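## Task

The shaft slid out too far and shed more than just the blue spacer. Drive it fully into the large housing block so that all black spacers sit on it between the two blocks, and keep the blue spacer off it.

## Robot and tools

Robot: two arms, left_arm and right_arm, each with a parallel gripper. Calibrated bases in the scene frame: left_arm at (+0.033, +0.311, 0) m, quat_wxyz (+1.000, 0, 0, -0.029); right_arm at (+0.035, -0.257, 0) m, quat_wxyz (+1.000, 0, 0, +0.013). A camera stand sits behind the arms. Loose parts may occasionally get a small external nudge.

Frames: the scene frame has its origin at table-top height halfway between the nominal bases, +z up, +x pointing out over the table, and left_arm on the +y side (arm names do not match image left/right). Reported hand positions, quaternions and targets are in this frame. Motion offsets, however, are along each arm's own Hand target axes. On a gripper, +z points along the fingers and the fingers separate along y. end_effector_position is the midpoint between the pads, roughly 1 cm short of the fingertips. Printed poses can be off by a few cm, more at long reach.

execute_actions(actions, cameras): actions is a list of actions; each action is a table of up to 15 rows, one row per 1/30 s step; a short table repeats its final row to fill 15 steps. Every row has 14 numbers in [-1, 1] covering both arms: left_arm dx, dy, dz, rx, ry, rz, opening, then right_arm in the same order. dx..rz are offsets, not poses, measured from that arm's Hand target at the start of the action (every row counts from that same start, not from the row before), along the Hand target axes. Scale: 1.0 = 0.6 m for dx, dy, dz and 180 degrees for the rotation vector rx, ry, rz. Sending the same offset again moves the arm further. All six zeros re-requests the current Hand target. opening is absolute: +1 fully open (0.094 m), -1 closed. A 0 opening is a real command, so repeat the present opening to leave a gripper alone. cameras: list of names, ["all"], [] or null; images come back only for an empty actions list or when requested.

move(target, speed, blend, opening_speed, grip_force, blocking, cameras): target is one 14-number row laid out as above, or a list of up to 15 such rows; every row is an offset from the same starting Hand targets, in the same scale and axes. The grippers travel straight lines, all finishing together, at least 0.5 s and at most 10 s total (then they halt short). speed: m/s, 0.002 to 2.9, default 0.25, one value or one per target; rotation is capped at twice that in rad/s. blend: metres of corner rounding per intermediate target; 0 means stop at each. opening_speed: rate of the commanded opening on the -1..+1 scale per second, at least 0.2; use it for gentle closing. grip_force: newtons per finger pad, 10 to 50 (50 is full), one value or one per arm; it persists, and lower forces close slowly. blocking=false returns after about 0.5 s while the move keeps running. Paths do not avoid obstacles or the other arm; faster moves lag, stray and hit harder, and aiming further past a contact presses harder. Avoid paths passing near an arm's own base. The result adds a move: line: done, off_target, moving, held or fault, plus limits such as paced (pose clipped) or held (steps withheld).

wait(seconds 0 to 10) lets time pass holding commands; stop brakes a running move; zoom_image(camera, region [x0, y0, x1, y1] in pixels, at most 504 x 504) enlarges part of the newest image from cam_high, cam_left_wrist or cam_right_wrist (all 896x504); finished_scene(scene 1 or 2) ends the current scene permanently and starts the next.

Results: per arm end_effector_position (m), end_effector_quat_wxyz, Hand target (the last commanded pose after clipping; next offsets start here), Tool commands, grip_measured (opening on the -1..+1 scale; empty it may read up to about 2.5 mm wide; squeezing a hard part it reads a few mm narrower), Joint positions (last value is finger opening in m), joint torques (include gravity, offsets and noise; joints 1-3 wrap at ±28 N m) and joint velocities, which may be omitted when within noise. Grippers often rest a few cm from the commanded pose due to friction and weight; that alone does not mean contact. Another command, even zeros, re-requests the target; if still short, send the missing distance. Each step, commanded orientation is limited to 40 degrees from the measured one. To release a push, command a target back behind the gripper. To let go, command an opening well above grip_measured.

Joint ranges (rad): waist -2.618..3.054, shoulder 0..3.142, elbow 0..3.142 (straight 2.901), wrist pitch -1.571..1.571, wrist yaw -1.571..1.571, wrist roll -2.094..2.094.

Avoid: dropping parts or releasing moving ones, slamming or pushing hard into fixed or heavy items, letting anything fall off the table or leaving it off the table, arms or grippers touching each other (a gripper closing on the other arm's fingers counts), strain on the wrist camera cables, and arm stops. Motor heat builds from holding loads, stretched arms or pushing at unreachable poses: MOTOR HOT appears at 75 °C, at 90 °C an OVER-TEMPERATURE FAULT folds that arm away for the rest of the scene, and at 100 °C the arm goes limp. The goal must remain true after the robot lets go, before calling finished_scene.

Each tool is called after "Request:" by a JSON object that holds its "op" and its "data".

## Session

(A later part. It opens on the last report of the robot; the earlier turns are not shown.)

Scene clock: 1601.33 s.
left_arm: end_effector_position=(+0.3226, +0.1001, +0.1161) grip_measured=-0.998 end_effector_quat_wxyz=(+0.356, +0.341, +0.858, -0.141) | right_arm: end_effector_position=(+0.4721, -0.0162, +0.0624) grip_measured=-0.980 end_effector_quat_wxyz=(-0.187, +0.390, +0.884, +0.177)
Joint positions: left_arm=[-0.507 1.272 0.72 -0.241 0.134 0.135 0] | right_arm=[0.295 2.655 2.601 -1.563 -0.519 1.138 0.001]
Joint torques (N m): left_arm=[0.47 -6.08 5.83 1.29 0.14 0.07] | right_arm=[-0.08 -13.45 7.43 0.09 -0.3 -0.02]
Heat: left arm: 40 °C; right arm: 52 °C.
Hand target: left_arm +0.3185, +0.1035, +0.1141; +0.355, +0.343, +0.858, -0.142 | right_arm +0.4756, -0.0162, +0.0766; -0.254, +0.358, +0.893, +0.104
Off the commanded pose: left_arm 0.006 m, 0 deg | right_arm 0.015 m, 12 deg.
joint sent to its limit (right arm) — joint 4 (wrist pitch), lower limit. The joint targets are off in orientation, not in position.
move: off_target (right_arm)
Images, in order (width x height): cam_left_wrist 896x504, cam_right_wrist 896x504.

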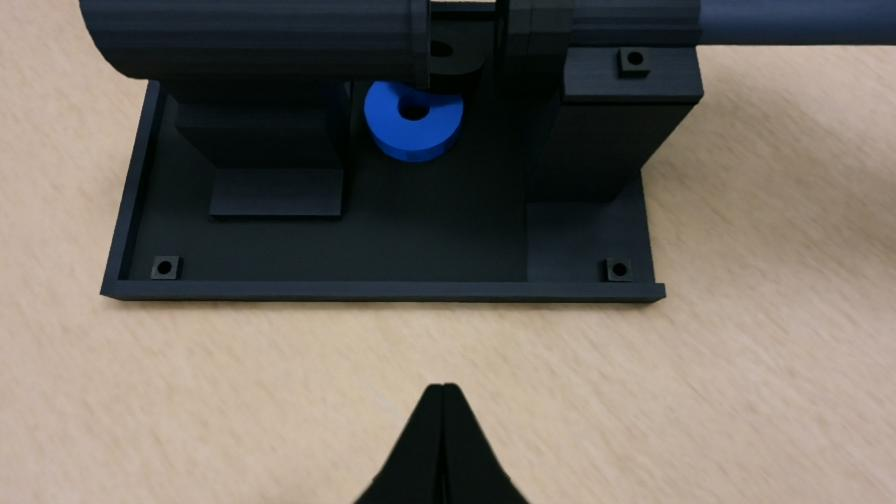

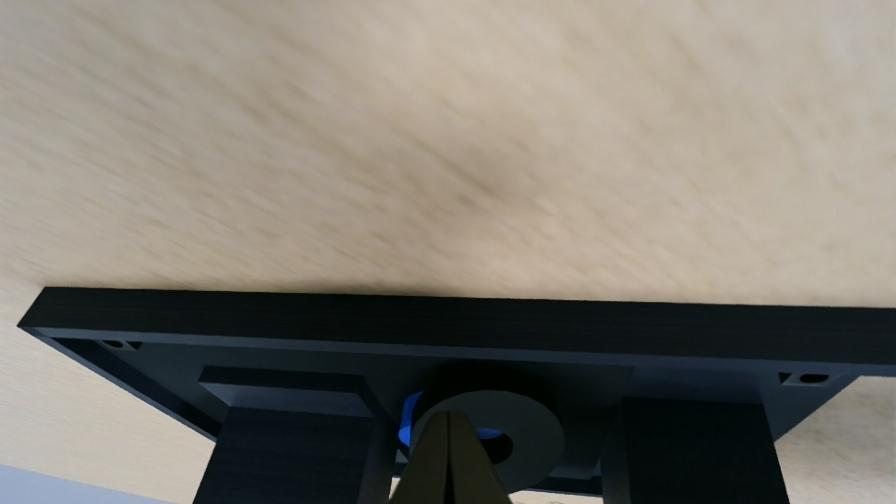

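Request:
{"op": "move", "data": {"target": [0,0,0,0,0,0,-1,0.0397,-0.0307,0.0122,0,0,0,0.22], "speed": 0.1, "cameras": ["cam_left_wrist","cam_right_wrist"]}}

Scene clock: 1650.60 s.
left_arm: end_effector_position=(+0.3226, +0.1001, +0.1161) grip_measured=-0.998 end_effector_quat_wxyz=(+0.356, +0.341, +0.858, -0.141) | right_arm: end_effector_position=(+0.4510, -0.0134, +0.0686) grip_measured=+0.217 end_effector_quat_wxyz=(-0.204, +0.386, +0.885, +0.161)
Joint positions: left_arm=[-0.507 1.272 0.72 -0.241 0.134 0.135 0] | right_arm=[0.314 2.584 2.488 -1.563 -0.519 1.138 0.057]
Joint torques (N m): left_arm=[0.49 -6.08 5.82 1.29 0.14 0.07] | right_arm=[0.53 -14.95 3.95 0.01 -0.28 -0.09]
Heat: left arm: 40 °C; right arm: 59 °C.
Hand target: left_arm +0.3185, +0.1035, +0.1141; +0.355, +0.343, +0.858, -0.142 | right_arm +0.4455, -0.0129, +0.0828; -0.254, +0.358, +0.893, +0.104
Off the commanded pose: left_arm 0.006 m, 0 deg | right_arm 0.015 m, 9 deg.
joint sent to its limit (right arm) — joint 4 (wrist pitch), lower limit. The joint targets are off in orientation, not in position.
move: off_target (right_arm)
Images, in order (width x height): cam_left_wrist 896x504, cam_right_wrist 896x504.

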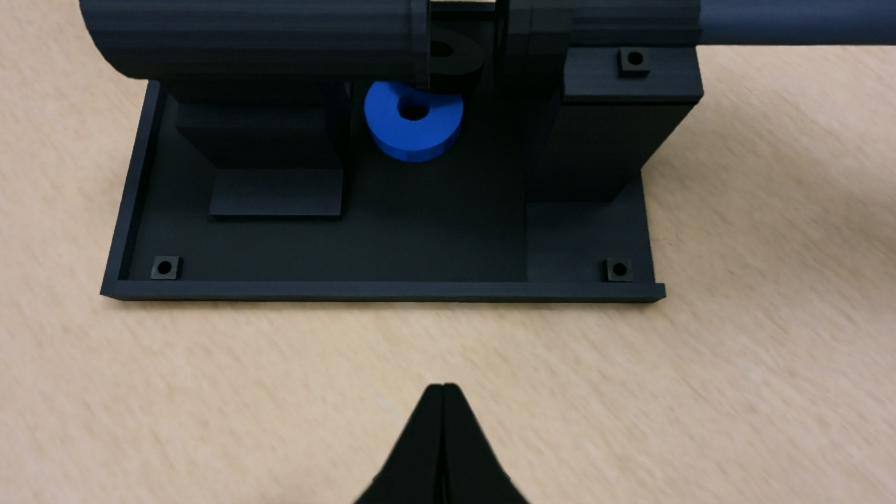

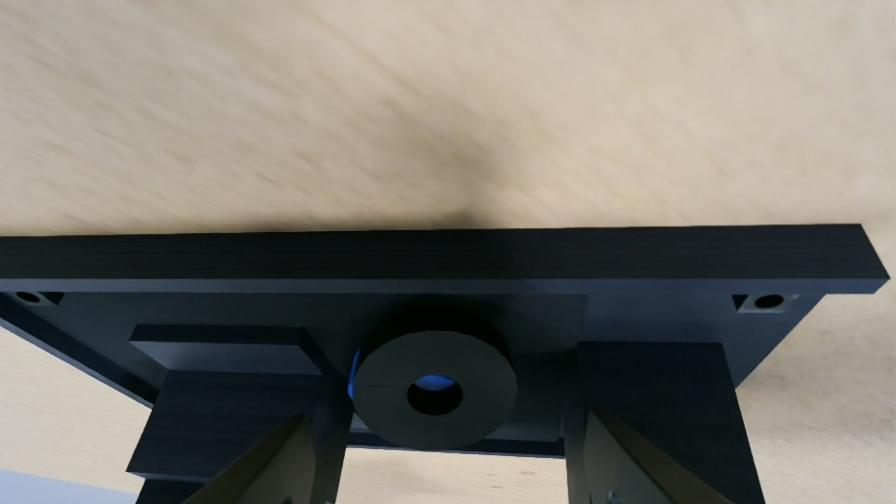

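Request:
{"op": "execute_actions", "data": {"actions": []}}

Scene clock: 1688.37 s.
left_arm: end_effector_position=(+0.3226, +0.1001, +0.1161) grip_measured=-0.998 end_effector_quat_wxyz=(+0.356, +0.341, +0.858, -0.141) | right_arm: end_effector_position=(+0.4510, -0.0134, +0.0685) grip_measured=+0.217 end_effector_quat_wxyz=(-0.204, +0.386, +0.885, +0.161)
Joint positions: left_arm=[-0.507 1.272 0.72 -0.241 0.134 0.135 0] | right_arm=[0.314 2.584 2.487 -1.563 -0.519 1.138 0.057]
Joint velocities: within noise
Joint torques (N m): left_arm=[0.47 -6.09 5.83 1.3 0.13 0.07] | right_arm=[0.53 -14.86 3.9 0.01 -0.28 -0.1]
Heat: left arm: 39 °C; right arm: 54 °C.
Hand target: left_arm +0.3185, +0.1035, +0.1141; +0.355, +0.343, +0.858, -0.142 | right_arm +0.4455, -0.0129, +0.0828; -0.254, +0.358, +0.892, +0.104
Tool commands: left_gripper/opening=-1.0 right_gripper/opening=+0.22
Off the commanded pose: left_arm 0.006 m, 0 deg | right_arm 0.015 m, 9 deg.

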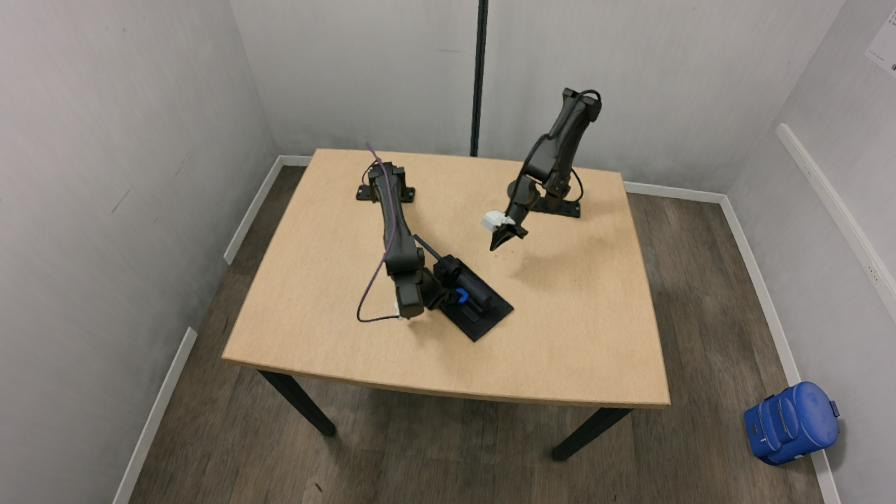

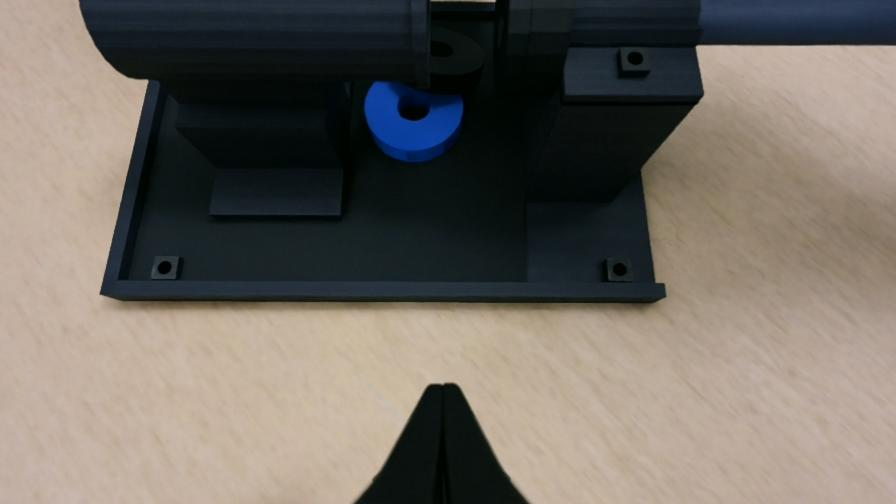

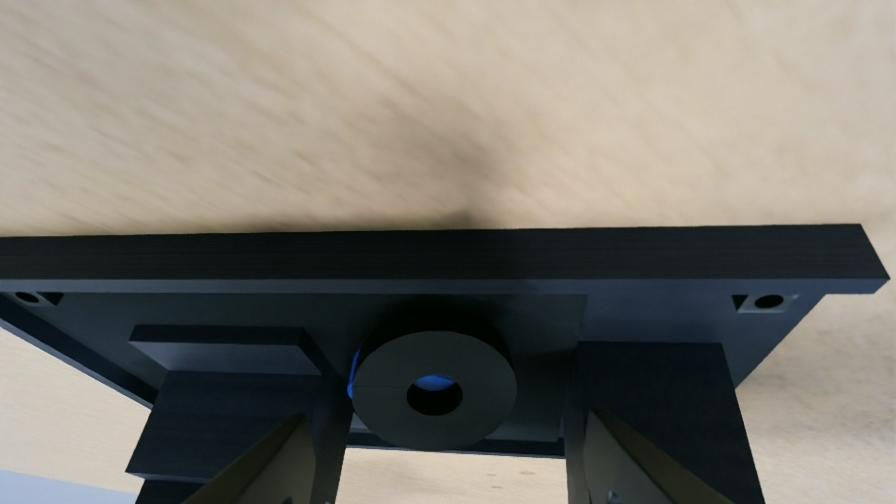

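Request:
{"op": "zoom_image", "data": {"camera": "cam_right_wrist", "region": [120, 220, 620, 500]}}

Request:
{"op": "zoom_image", "data": {"camera": "cam_left_wrist", "region": [80, 0, 580, 300]}}

Scaled by 1.008 from the camera's 896x504 image, which has a finer 1280x720 frame.

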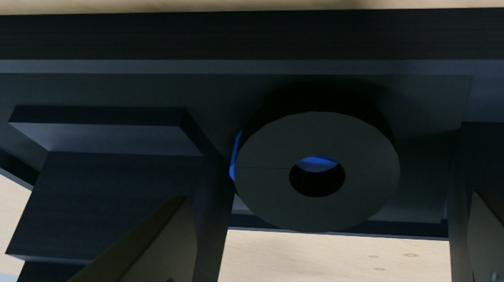

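Scaled by 1.008 from the camera's 896x504 image, which has a finer 1280x720 frame.

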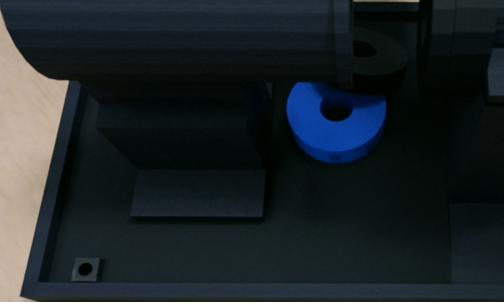

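Request:
{"op": "move", "data": {"target": [0,0,0,0,0,0,-1, 0.007,0.0056,0.028,0,0,0,0.22], "speed": 0.06, "cameras": ["cam_right_wrist","cam_left_wrist"]}}

Scene clock: 1763.63 s.
left_arm: end_effector_position=(+0.3226, +0.1001, +0.1161) grip_measured=-0.998 end_effector_quat_wxyz=(+0.356, +0.341, +0.858, -0.141) | right_arm: end_effector_position=(+0.4444, -0.0025, +0.0685) grip_measured=+0.217 end_effector_quat_wxyz=(-0.207, +0.374, +0.890, +0.158)
Joint positions: left_arm=[-0.507 1.272 0.72 -0.241 0.134 0.135 0] | right_arm=[0.341 2.584 2.487 -1.563 -0.519 1.138 0.057]
Joint torques (N m): left_arm=[0.47 -6.08 5.82 1.3 0.14 0.08] | right_arm=[0.43 -12.68 4.25 0.01 -0.3 0.01]
Heat: left arm: 39 °C; right arm: 54 °C.
Hand target: left_arm +0.3185, +0.1035, +0.1141; +0.355, +0.343, +0.858, -0.142 | right_arm +0.4388, -0.0018, +0.0708; -0.254, +0.358, +0.892, +0.104
Off the commanded pose: left_arm 0.006 m, 0 deg | right_arm 0.006 m, 8 deg.
joint sent to its limit (right arm) — joint 4 (wrist pitch), lower limit. The joint targets are off in orientation, not in position.
move: off_target (right_arm)
Images, in order (width x height): cam_left_wrist 896x504, cam_right_wrist 896x504.

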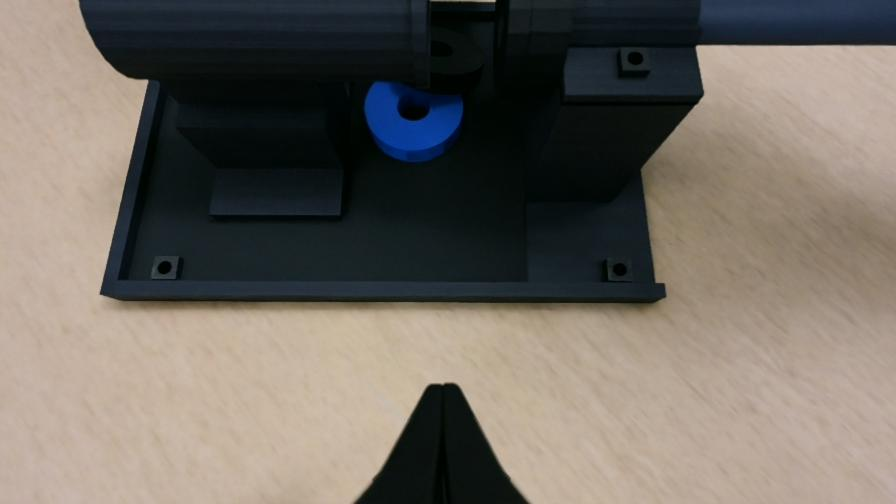

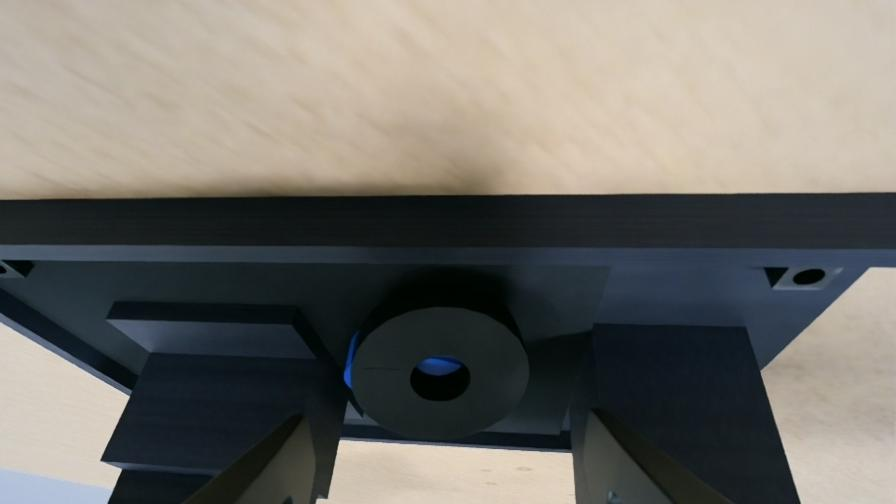

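Request:
{"op": "move", "data": {"target": [0,0,0,0,0,0,-1, -0.002,0.0027,0.023,0,0,0,0.22], "speed": 0.06, "cameras": ["cam_right_wrist"]}}

Scene clock: 1772.53 s.
left_arm: end_effector_position=(+0.3226, +0.1001, +0.1161) grip_measured=-0.998 end_effector_quat_wxyz=(+0.356, +0.341, +0.858, -0.141) | right_arm: end_effector_position=(+0.4409, +0.0031, +0.0685) grip_measured=+0.217 end_effector_quat_wxyz=(-0.208, +0.368, +0.893, +0.156)
Joint positions: left_arm=[-0.507 1.272 0.72 -0.241 0.134 0.135 0] | right_arm=[0.354 2.584 2.487 -1.563 -0.519 1.138 0.057]
Joint torques (N m): left_arm=[0.49 -6.06 5.82 1.3 0.14 0.07] | right_arm=[0.51 -10.5 4.96 0.01 -0.29 0.03]
Heat: left arm: 39 °C; right arm: 54 °C.
Hand target: left_arm +0.3185, +0.1035, +0.1141; +0.355, +0.343, +0.858, -0.142 | right_arm +0.4354, +0.0038, +0.0584; -0.254, +0.358, +0.893, +0.104
Off the commanded pose: left_arm 0.006 m, 0 deg | right_arm 0.012 m, 8 deg.
joint sent to its limit (right arm) — joint 4 (wrist pitch), lower limit. The joint targets are off in orientation, not in position.
move: off_target (right_arm)
Images, in order (width x height): cam_right_wrist 896x504.

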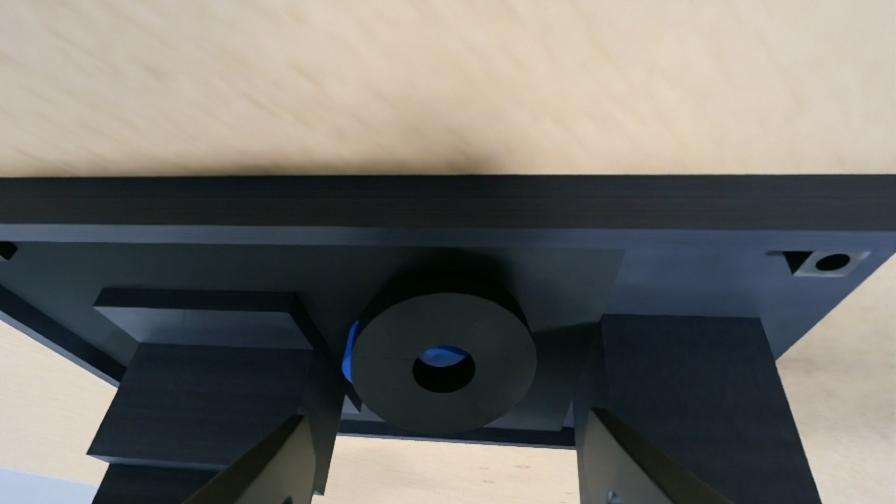

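Request:
{"op": "move", "data": {"target": [0,0,0,0,0,0,-1, -0.0071,0,0.0113,0,0,0,0.22], "speed": 0.06}}

Request:
{"op": "move", "data": {"target": [0,0,0,0,0,0,-1, -0.0071,0,0.0113,0,0,0,0.22], "speed": 0.06, "cameras": ["cam_right_wrist"]}}

Scene clock: 1778.83 s.
left_arm: end_effector_position=(+0.3226, +0.1001, +0.1161) grip_measured=-0.998 end_effector_quat_wxyz=(+0.356, +0.341, +0.858, -0.141) | right_arm: end_effector_position=(+0.4400, +0.0027, +0.0604) grip_measured=+0.217 end_effector_quat_wxyz=(-0.214, +0.370, +0.892, +0.150)
Joint positions: left_arm=[-0.507 1.272 0.72 -0.241 0.134 0.135 0] | right_arm=[0.354 2.602 2.487 -1.563 -0.519 1.138 0.057]
Joint torques (N m): left_arm=[0.49 -6.08 5.82 1.29 0.14 0.07] | right_arm=[0.55 -10.39 5.49 -0.01 -0.28 -0.05]
Heat: left arm: 39 °C; right arm: 53 °C.
Hand target: left_arm +0.3185, +0.1035, +0.1141; +0.355, +0.343, +0.858, -0.142 | right_arm +0.4355, +0.0038, +0.0504; -0.254, +0.358, +0.893, +0.104
Off the commanded pose: left_arm 0.006 m, 0 deg | right_arm 0.011 m, 7 deg.
joint sent to its limit (right arm) — joint 4 (wrist pitch), lower limit. The joint targets are off in orientation, not in position.
move: off_target (right_arm)

Scene clock: 1779.90 s.
left_arm: end_effector_position=(+0.3226, +0.1001, +0.1161) grip_measured=-0.998 end_effector_quat_wxyz=(+0.356, +0.341, +0.858, -0.141) | right_arm: end_effector_position=(+0.4387, +0.0022, +0.0506) grip_measured=+0.217 end_effector_quat_wxyz=(-0.221, +0.372, +0.890, +0.143)
Joint positions: left_arm=[-0.507 1.272 0.72 -0.241 0.134 0.135 0] | right_arm=[0.354 2.624 2.487 -1.563 -0.519 1.138 0.057]
Joint torques (N m): left_arm=[0.49 -6.08 5.81 1.3 0.14 0.07] | right_arm=[0.57 -10.4 6.17 -0.05 -0.26 -0.11]
Heat: left arm: 39 °C; right arm: 53 °C.
Hand target: left_arm +0.3185, +0.1035, +0.1141; +0.355, +0.343, +0.858, -0.142 | right_arm +0.4355, +0.0038, +0.0425; -0.254, +0.358, +0.893, +0.104
Off the commanded pose: left_arm 0.006 m, 0 deg | right_arm 0.009 m, 6 deg.
joint sent to its limit (right arm) — joint 4 (wrist pitch), lower limit. The joint targets are off in orientation, not in position.
move: off_target (right_arm)
Images, in order (width x height): cam_right_wrist 896x504.

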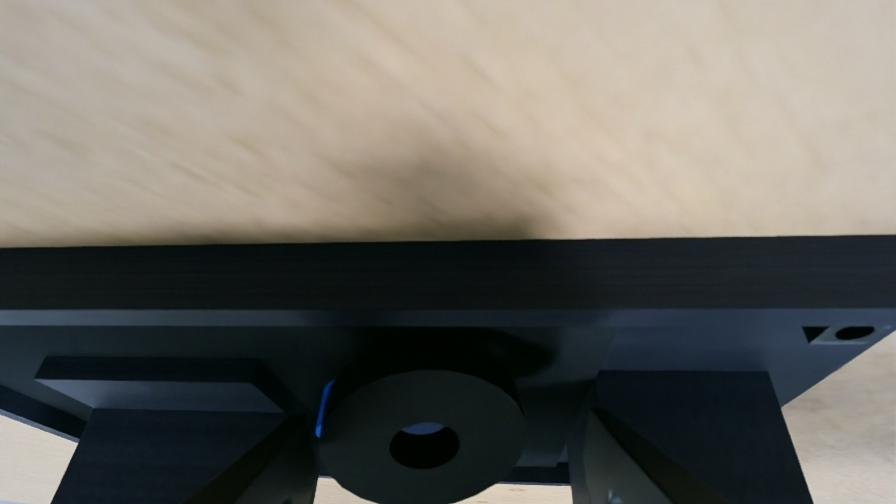

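Request:
{"op": "move", "data": {"target": [0,0,0,0,0,0,-1, 0.003,0.0078,0.0137,0,0,0,0.22], "speed": 0.06, "cameras": ["cam_right_wrist","cam_left_wrist"]}}

Scene clock: 1789.33 s.
left_arm: end_effector_position=(+0.3226, +0.1001, +0.1161) grip_measured=-0.998 end_effector_quat_wxyz=(+0.356, +0.341, +0.858, -0.141) | right_arm: end_effector_position=(+0.4352, +0.0085, +0.0415) grip_measured=+0.217 end_effector_quat_wxyz=(-0.227, +0.367, +0.892, +0.137)
Joint positions: left_arm=[-0.507 1.272 0.72 -0.241 0.134 0.135 0] | right_arm=[0.37 2.65 2.499 -1.563 -0.519 1.138 0.057]
Joint torques (N m): left_arm=[0.49 -6.08 5.82 1.3 0.13 0.07] | right_arm=[0.54 -10.44 7.42 -0.08 -0.28 0.03]
Heat: left arm: 39 °C; right arm: 52 °C.
Hand target: left_arm +0.3185, +0.1035, +0.1141; +0.355, +0.343, +0.858, -0.142 | right_arm +0.4346, +0.0111, +0.0365; -0.254, +0.358, +0.892, +0.104
Off the commanded pose: left_arm 0.006 m, 0 deg | right_arm 0.006 m, 5 deg.
joint sent to its limit (right arm) — joint 4 (wrist pitch), lower limit. The joint targets are off in orientation, not in position.
move: off_target (right_arm)
Images, in order (width x height): cam_left_wrist 896x504, cam_right_wrist 896x504.

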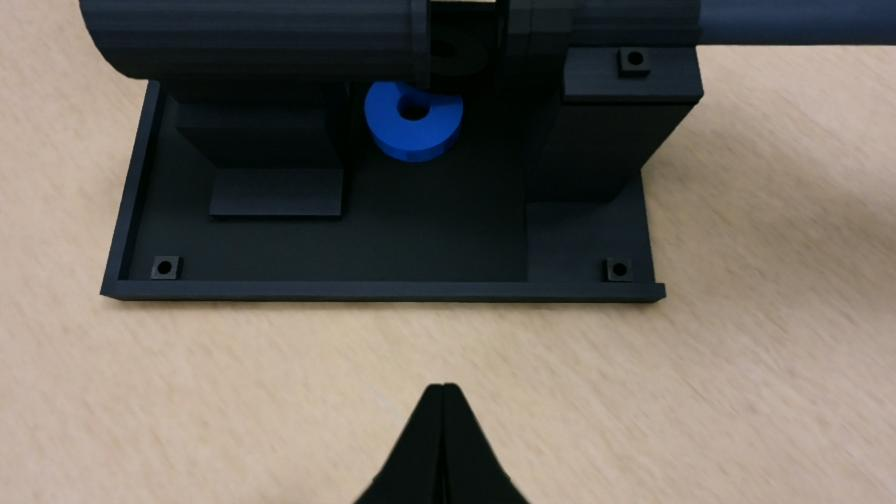

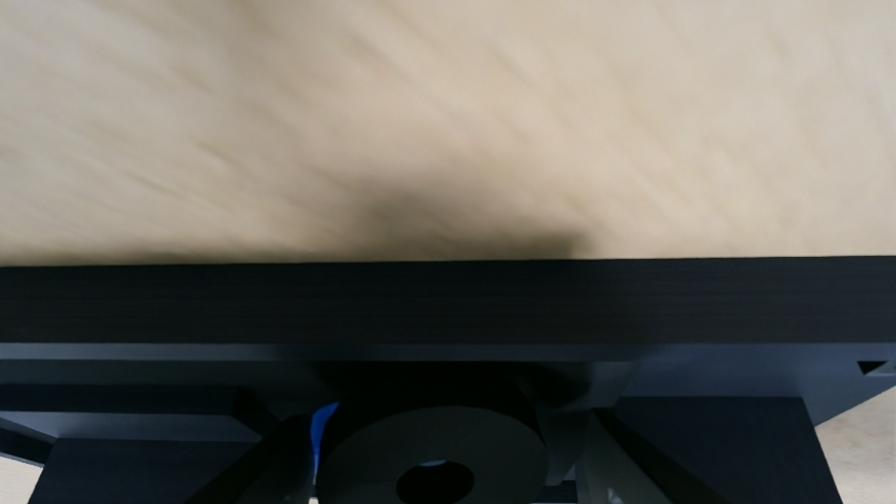

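Request:
{"op": "zoom_image", "data": {"camera": "cam_left_wrist", "region": [380, 0, 580, 110]}}

Request:
{"op": "zoom_image", "data": {"camera": "cam_right_wrist", "region": [250, 330, 650, 504]}}

Scaled by 2.520 from the camera's 896x504 image, which has a finer 1280x720 frame.

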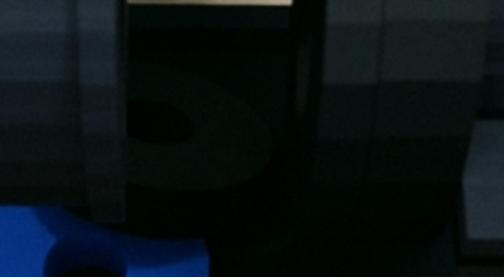

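Scaled by 1.260 from the camera's 896x504 image, which has a finer 1280x720 frame.

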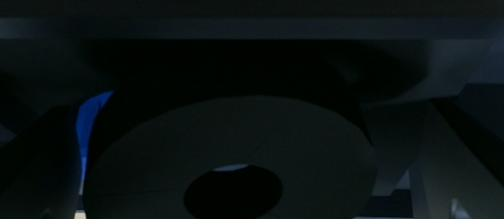

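Request:
{"op": "move", "data": {"target": [0,0,0,0,0,0,-1, 0.009,0,0.002,0,0,0,0.22], "speed": 0.06, "cameras": ["cam_right_wrist"]}}

Scene clock: 1816.23 s.
left_arm: end_effector_position=(+0.3226, +0.1001, +0.1161) grip_measured=-0.998 end_effector_quat_wxyz=(+0.356, +0.341, +0.858, -0.141) | right_arm: end_effector_position=(+0.4331, +0.0116, +0.0415) grip_measured=+0.217 end_effector_quat_wxyz=(-0.228, +0.364, +0.893, +0.136)
Joint positions: left_arm=[-0.507 1.272 0.72 -0.241 0.134 0.135 0] | right_arm=[0.377 2.65 2.499 -1.563 -0.519 1.139 0.057]
Joint torques (N m): left_arm=[0.49 -6.08 5.81 1.3 0.14 0.07] | right_arm=[0.7 -11.06 6.68 -0.07 -0.3 0.09]
Heat: left arm: 39 °C; right arm: 55 °C.
Hand target: left_arm +0.3185, +0.1035, +0.1141; +0.355, +0.343, +0.858, -0.142 | right_arm +0.4308, +0.0148, +0.0383; -0.254, +0.358, +0.893, +0.104
Off the commanded pose: left_arm 0.006 m, 0 deg | right_arm 0.005 m, 5 deg.
joint sent to its limit (right arm) — joint 4 (wrist pitch), lower limit. The joint targets are off in orientation, not in position.
move: off_target (right_arm)
Images, in order (width x height): cam_right_wrist 896x504.

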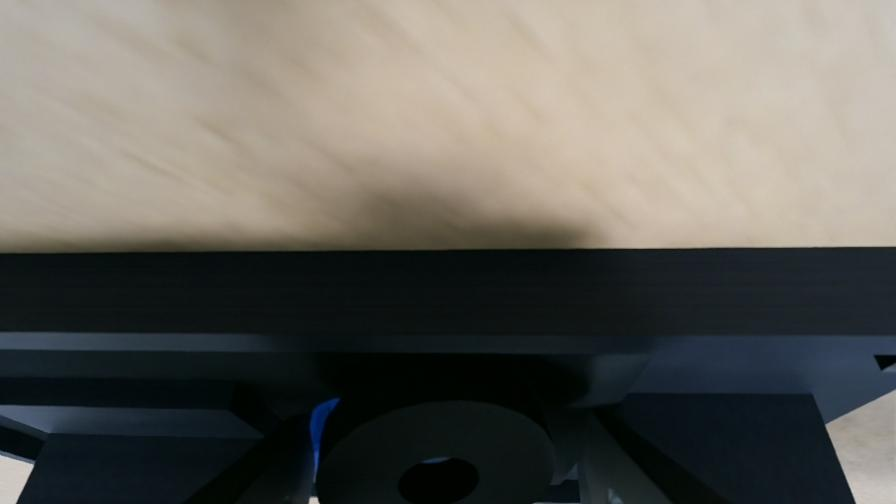

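Request:
{"op": "move", "data": {"target": [0,0,0,0,0,0,-1, 0.0035,0.005,-0.0057,0,0,0,0.22], "speed": 0.06, "cameras": ["cam_right_wrist"]}}

Scene clock: 1851.90 s.
left_arm: end_effector_position=(+0.3226, +0.1001, +0.1161) grip_measured=-0.998 end_effector_quat_wxyz=(+0.356, +0.341, +0.858, -0.141) | right_arm: end_effector_position=(+0.4337, +0.0129, +0.0428) grip_measured=+0.217 end_effector_quat_wxyz=(-0.226, +0.366, +0.892, +0.136)
Joint positions: left_arm=[-0.507 1.272 0.72 -0.241 0.134 0.135 0] | right_arm=[0.38 2.65 2.505 -1.563 -0.519 1.148 0.057]
Joint torques (N m): left_arm=[0.47 -6.08 5.82 1.29 0.13 0.07] | right_arm=[0.66 -11.12 7.32 -0.06 -0.32 0.11]
Heat: left arm: 39 °C; right arm: 56 °C.
Hand target: left_arm +0.3185, +0.1035, +0.1141; +0.355, +0.343, +0.858, -0.142 | right_arm +0.4329, +0.0169, +0.0424; -0.254, +0.358, +0.892, +0.104
Off the commanded pose: left_arm 0.006 m, 0 deg | right_arm 0.004 m, 5 deg.
joint sent to its limit (right arm) — joint 4 (wrist pitch), lower limit. The joint targets are off in orientation, not in position.
move: off_target (right_arm)
Images, in order (width x height): cam_right_wrist 896x504.

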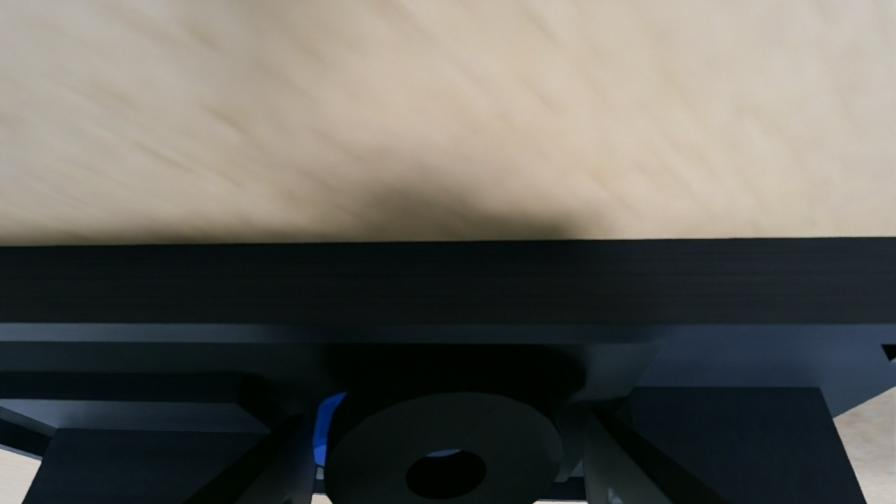

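Request:
{"op": "move", "data": {"target": [0,0,0,0,0,0,-1, 0,0,0,0,0,0,-0.2], "speed": 0.06, "opening_speed": 0.3, "grip_force": [50,25], "cameras": ["cam_right_wrist"]}}

Scene clock: 1862.73 s.
left_arm: end_effector_position=(+0.3226, +0.1001, +0.1161) grip_measured=-0.998 end_effector_quat_wxyz=(+0.356, +0.341, +0.858, -0.141) | right_arm: end_effector_position=(+0.4337, +0.0129, +0.0428) grip_measured=-0.025 end_effector_quat_wxyz=(-0.227, +0.367, +0.892, +0.136)
Joint positions: left_arm=[-0.507 1.272 0.72 -0.241 0.134 0.135 0] | right_arm=[0.38 2.65 2.505 -1.563 -0.519 1.15 0.046]
Joint torques (N m): left_arm=[0.49 -6.08 5.82 1.3 0.13 0.07] | right_arm=[0.68 -11.12 7.34 -0.07 -0.32 0.07]
Heat: left arm: 39 °C; right arm: 56 °C.
Hand target: left_arm +0.3185, +0.1035, +0.1141; +0.355, +0.343, +0.858, -0.142 | right_arm +0.4329, +0.0169, +0.0424; -0.254, +0.358, +0.892, +0.104
Off the commanded pose: left_arm 0.006 m, 0 deg | right_arm 0.004 m, 5 deg.
joint sent to its limit (right arm) — joint 4 (wrist pitch), lower limit. The joint targets are off in orientation, not in position.
grip_force (N): 50, 25
move: off_target (right_arm)
Images, in order (width x height): cam_right_wrist 896x504.

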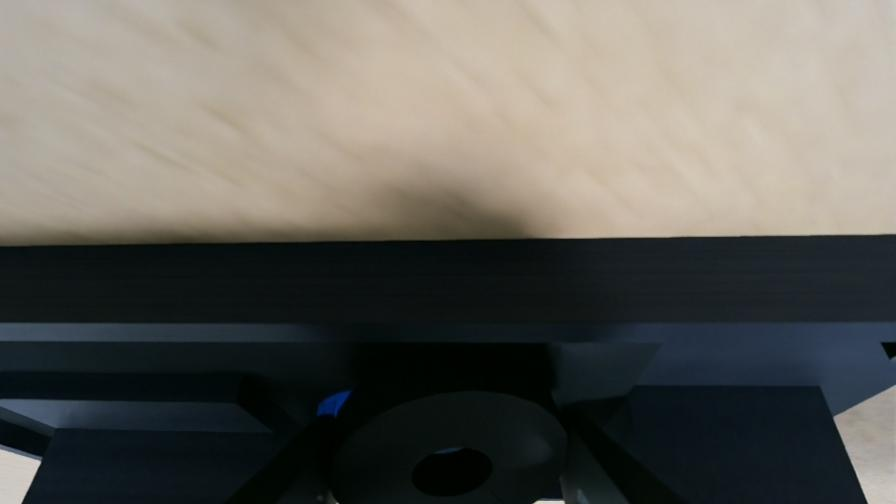

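Request:
{"op": "move", "data": {"target": [0,0,0,0,0,0,-1, -0.0053,0,-0.0623,0,0,0,-0.2], "speed": 0.06, "cameras": ["cam_right_wrist","cam_left_wrist"]}}

Scene clock: 1872.33 s.
left_arm: end_effector_position=(+0.3226, +0.1001, +0.1161) grip_measured=-0.998 end_effector_quat_wxyz=(+0.356, +0.341, +0.858, -0.141) | right_arm: end_effector_position=(+0.4423, +0.0009, +0.0476) grip_measured=-0.025 end_effector_quat_wxyz=(-0.221, +0.380, +0.887, +0.143)
Joint positions: left_arm=[-0.507 1.272 0.72 -0.241 0.134 0.135 0] | right_arm=[0.349 2.639 2.505 -1.563 -0.519 1.15 0.046]
Joint torques (N m): left_arm=[0.49 -6.08 5.82 1.3 0.14 0.07] | right_arm=[-0.34 -14.95 7.54 -0.03 -0.32 0.04]
Heat: left arm: 39 °C; right arm: 56 °C.
Hand target: left_arm +0.3185, +0.1035, +0.1141; +0.355, +0.343, +0.858, -0.142 | right_arm +0.4490, +0.0013, +0.0724; -0.254, +0.358, +0.892, +0.104
Off the commanded pose: left_arm 0.006 m, 0 deg | right_arm 0.026 m, 6 deg.
joint sent to its limit (right arm) — joint 4 (wrist pitch), lower limit. The joint targets are off in orientation, not in position.
grip_force (N): 50, 25
move: off_target (right_arm)
Images, in order (width x height): cam_left_wrist 896x504, cam_right_wrist 896x504.

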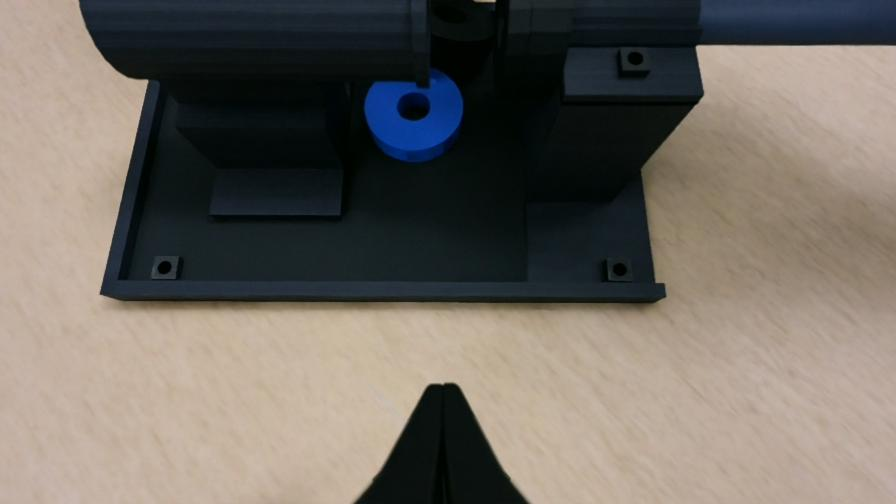

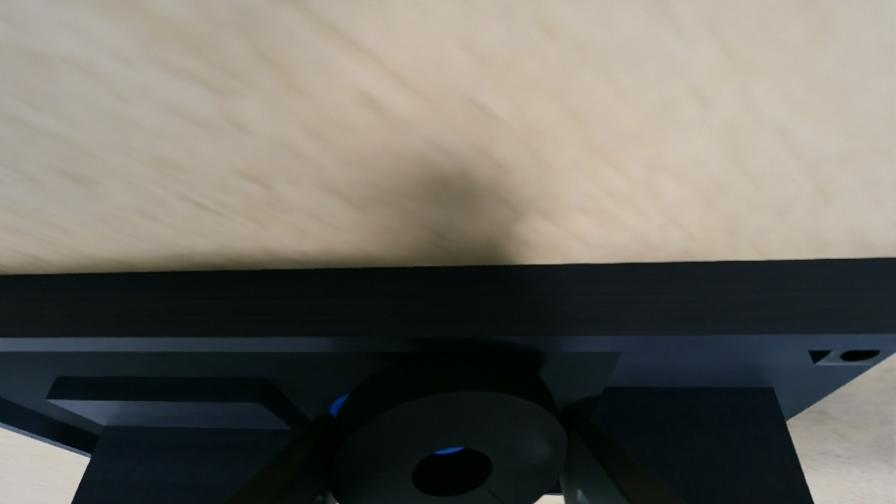

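Request:
{"op": "move", "data": {"target": [0,0,0,0,0,0,-1, 0.0265,0,-0.0424,0,0,0,-0.2], "speed": 0.06, "cameras": ["cam_right_wrist","cam_left_wrist"]}}

Scene clock: 1877.90 s.
left_arm: end_effector_position=(+0.3226, +0.1001, +0.1161) grip_measured=-0.998 end_effector_quat_wxyz=(+0.356, +0.341, +0.858, -0.141) | right_arm: end_effector_position=(+0.4460, +0.0023, +0.0800) grip_measured=-0.025 end_effector_quat_wxyz=(-0.198, +0.381, +0.888, +0.165)
Joint positions: left_arm=[-0.507 1.272 0.72 -0.241 0.134 0.135 0] | right_arm=[0.349 2.568 2.505 -1.563 -0.519 1.171 0.046]
Joint torques (N m): left_arm=[0.49 -6.09 5.82 1.29 0.14 0.07] | right_arm=[-0.49 -14.64 6.5 0.07 -0.41 0.06]
Heat: left arm: 39 °C; right arm: 57 °C.
Hand target: left_arm +0.3185, +0.1035, +0.1141; +0.355, +0.343, +0.858, -0.142 | right_arm +0.4489, +0.0013, +0.1024; -0.254, +0.358, +0.893, +0.104
Off the commanded pose: left_arm 0.006 m, 0 deg | right_arm 0.023 m, 10 deg.
joint sent to its limit (right arm) — joint 4 (wrist pitch), lower limit. The joint targets are off in orientation, not in position.
grip_force (N): 50, 25
move: off_target (right_arm)
Images, in order (width x height): cam_left_wrist 896x504, cam_right_wrist 896x504.

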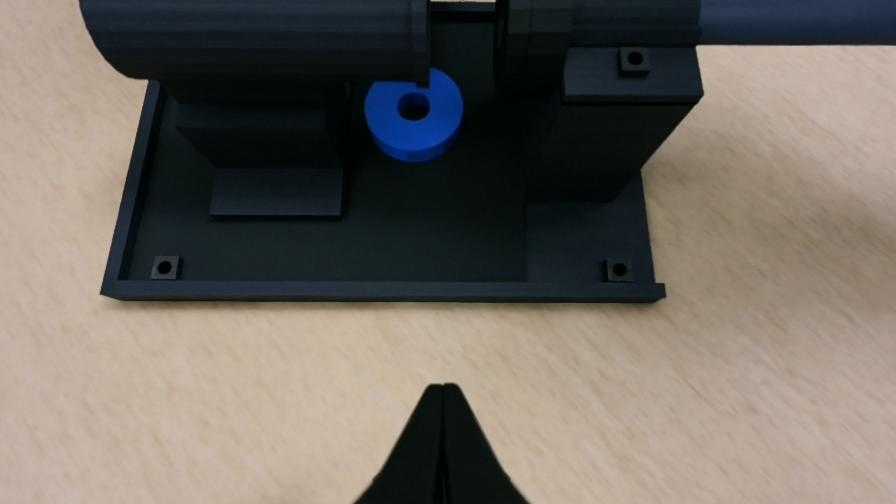

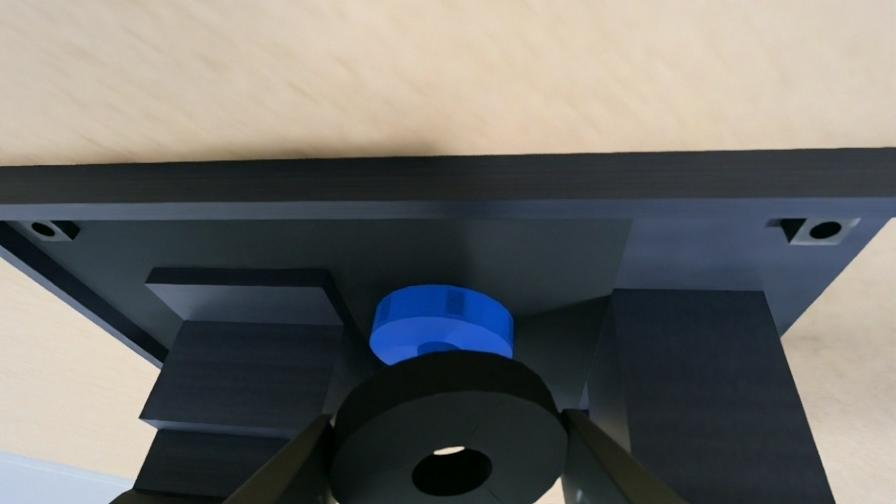

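Request:
{"op": "move", "data": {"target": [0,0,0,0,0,0,-1, 0.0018,0,-0.097,0,0,0,-0.2], "speed": 0.1, "cameras": ["cam_right_wrist","cam_left_wrist"]}}

Request:
{"op": "zoom_image", "data": {"camera": "cam_right_wrist", "region": [300, 330, 600, 504]}}

Scene clock: 1984.70 s.
left_arm: end_effector_position=(+0.3226, +0.1001, +0.1161) grip_measured=-0.998 end_effector_quat_wxyz=(+0.356, +0.341, +0.858, -0.141) | right_arm: end_effector_position=(+0.4686, -0.0193, +0.1279) grip_measured=-0.025 end_effector_quat_wxyz=(-0.153, +0.399, +0.879, +0.212)
Joint positions: left_arm=[-0.507 1.272 0.72 -0.241 0.134 0.135 0] | right_arm=[0.289 2.489 2.549 -1.563 -0.524 1.186 0.046]
Joint torques (N m): left_arm=[0.5 -6.08 5.82 1.3 0.14 0.07] | right_arm=[-0.44 -14.08 7.45 0.26 -0.5 0.07]
Heat: left arm: 39 °C; right arm: 53 °C.
Hand target: left_arm +0.3185, +0.1035, +0.1141; +0.355, +0.343, +0.858, -0.142 | right_arm +0.4703, -0.0194, +0.1523; -0.254, +0.358, +0.893, +0.104
Off the commanded pose: left_arm 0.006 m, 0 deg | right_arm 0.025 m, 18 deg.
joint sent to its limit (right arm) — joint 4 (wrist pitch), lower limit. The joint targets are off in orientation, not in position.
grip_force (N): 50, 25
move: off_target (right_arm)
Images, in order (width x height): cam_left_wrist 896x504, cam_right_wrist 896x504.

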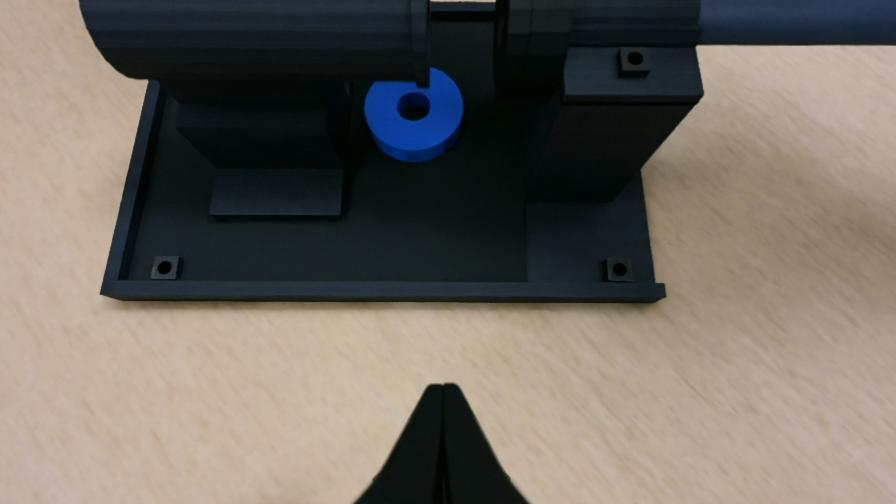

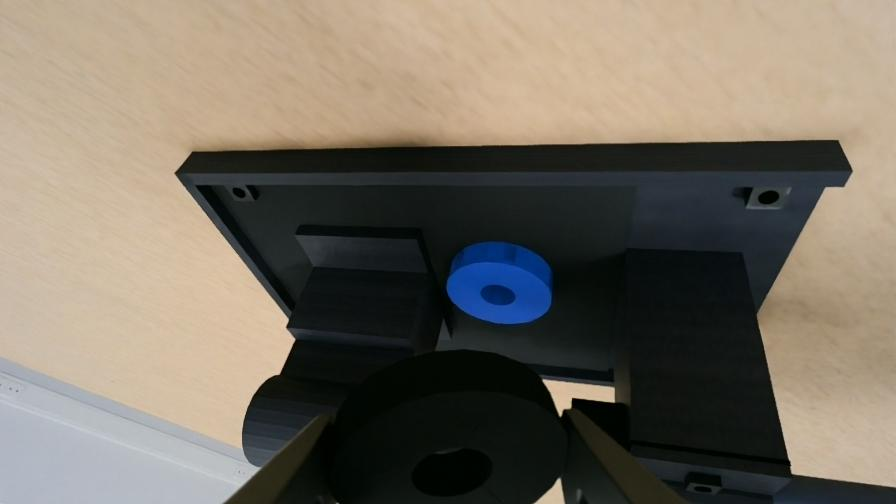

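Scaled by 1.680 from the camera's 896x504 image, which has a finer 1280x720 frame.

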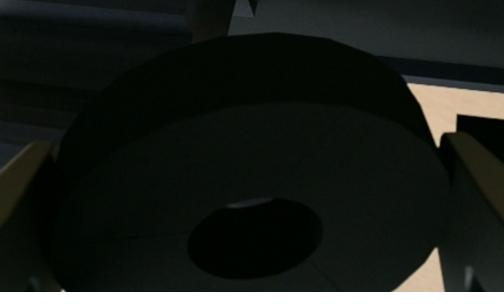

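Request:
{"op": "move", "data": {"target": [[0,0,0,0,0,0,-1, 0.1145,-0.0362,-0.1598,0,0,0,-0.2],[0,0,0,0,0,0,-1, 0.1755,-0.1408,-0.1413,-0.243,-0.0695,-0.0695,-0.2]], "speed": 0.15, "cameras": ["all"]}}

Scene clock: 2044.43 s.
left_arm: end_effector_position=(+0.3226, +0.1001, +0.1161) grip_measured=-0.998 end_effector_quat_wxyz=(+0.356, +0.341, +0.858, -0.141) | right_arm: end_effector_position=(+0.3814, -0.0485, +0.2761) grip_measured=-0.025 end_effector_quat_wxyz=(+0.000, +0.348, +0.845, +0.406)
Joint positions: left_arm=[-0.507 1.272 0.72 -0.241 0.134 0.135 0] | right_arm=[0.249 1.593 1.644 -1.021 -0.624 1.254 0.046]
Joint torques (N m): left_arm=[0.49 -6.08 5.82 1.29 0.14 0.07] | right_arm=[-0.61 -7.17 4.59 1.27 -0.5 -0.18]
Heat: left arm: 39 °C; right arm: 55 °C.
Hand target: left_arm +0.3185, +0.1035, +0.1141; +0.355, +0.343, +0.858, -0.142 | right_arm +0.3793, -0.0500, +0.2796; +0.006, +0.339, +0.844, +0.415
Off the commanded pose: left_arm 0.006 m, 0 deg | right_arm 0.004 m, 2 deg.
grip_force (N): 50, 25
move: done

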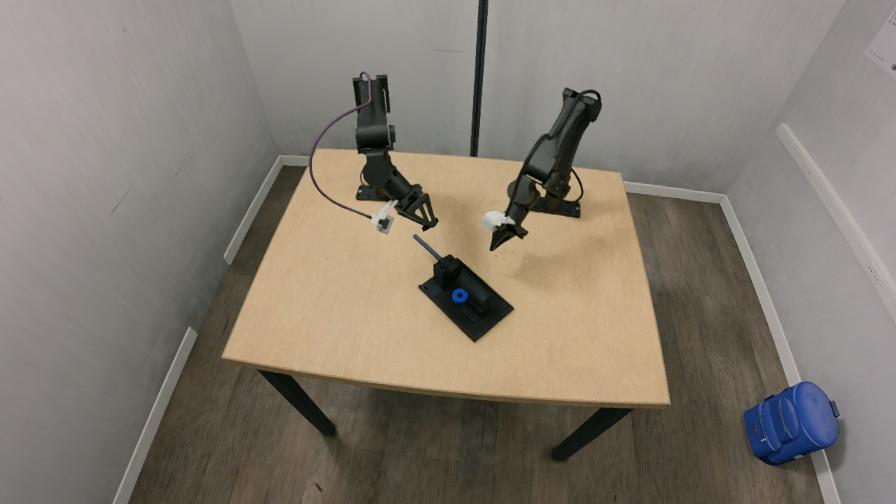

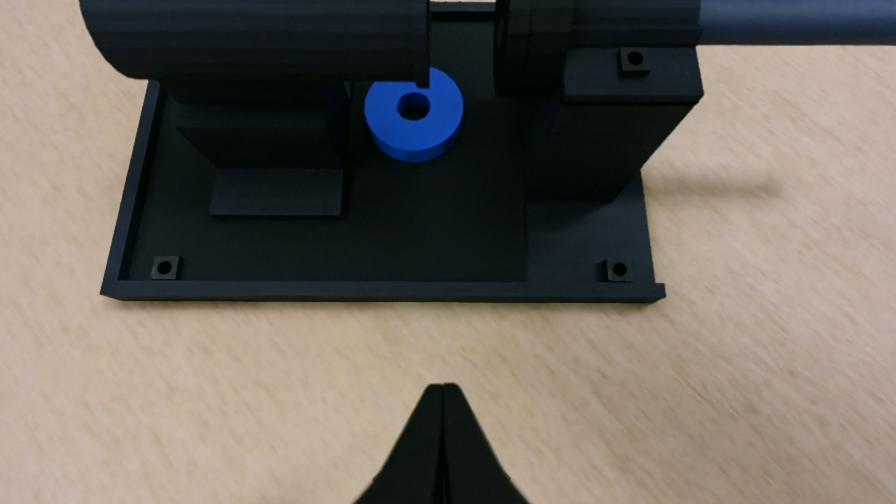

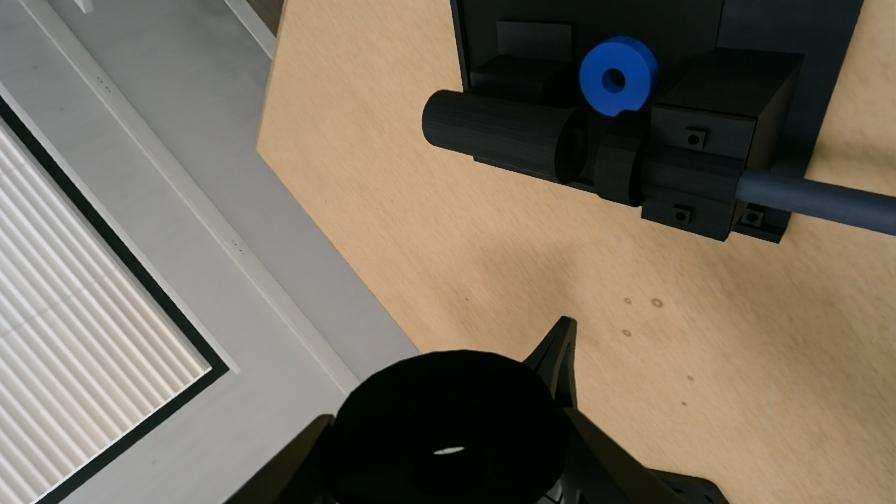

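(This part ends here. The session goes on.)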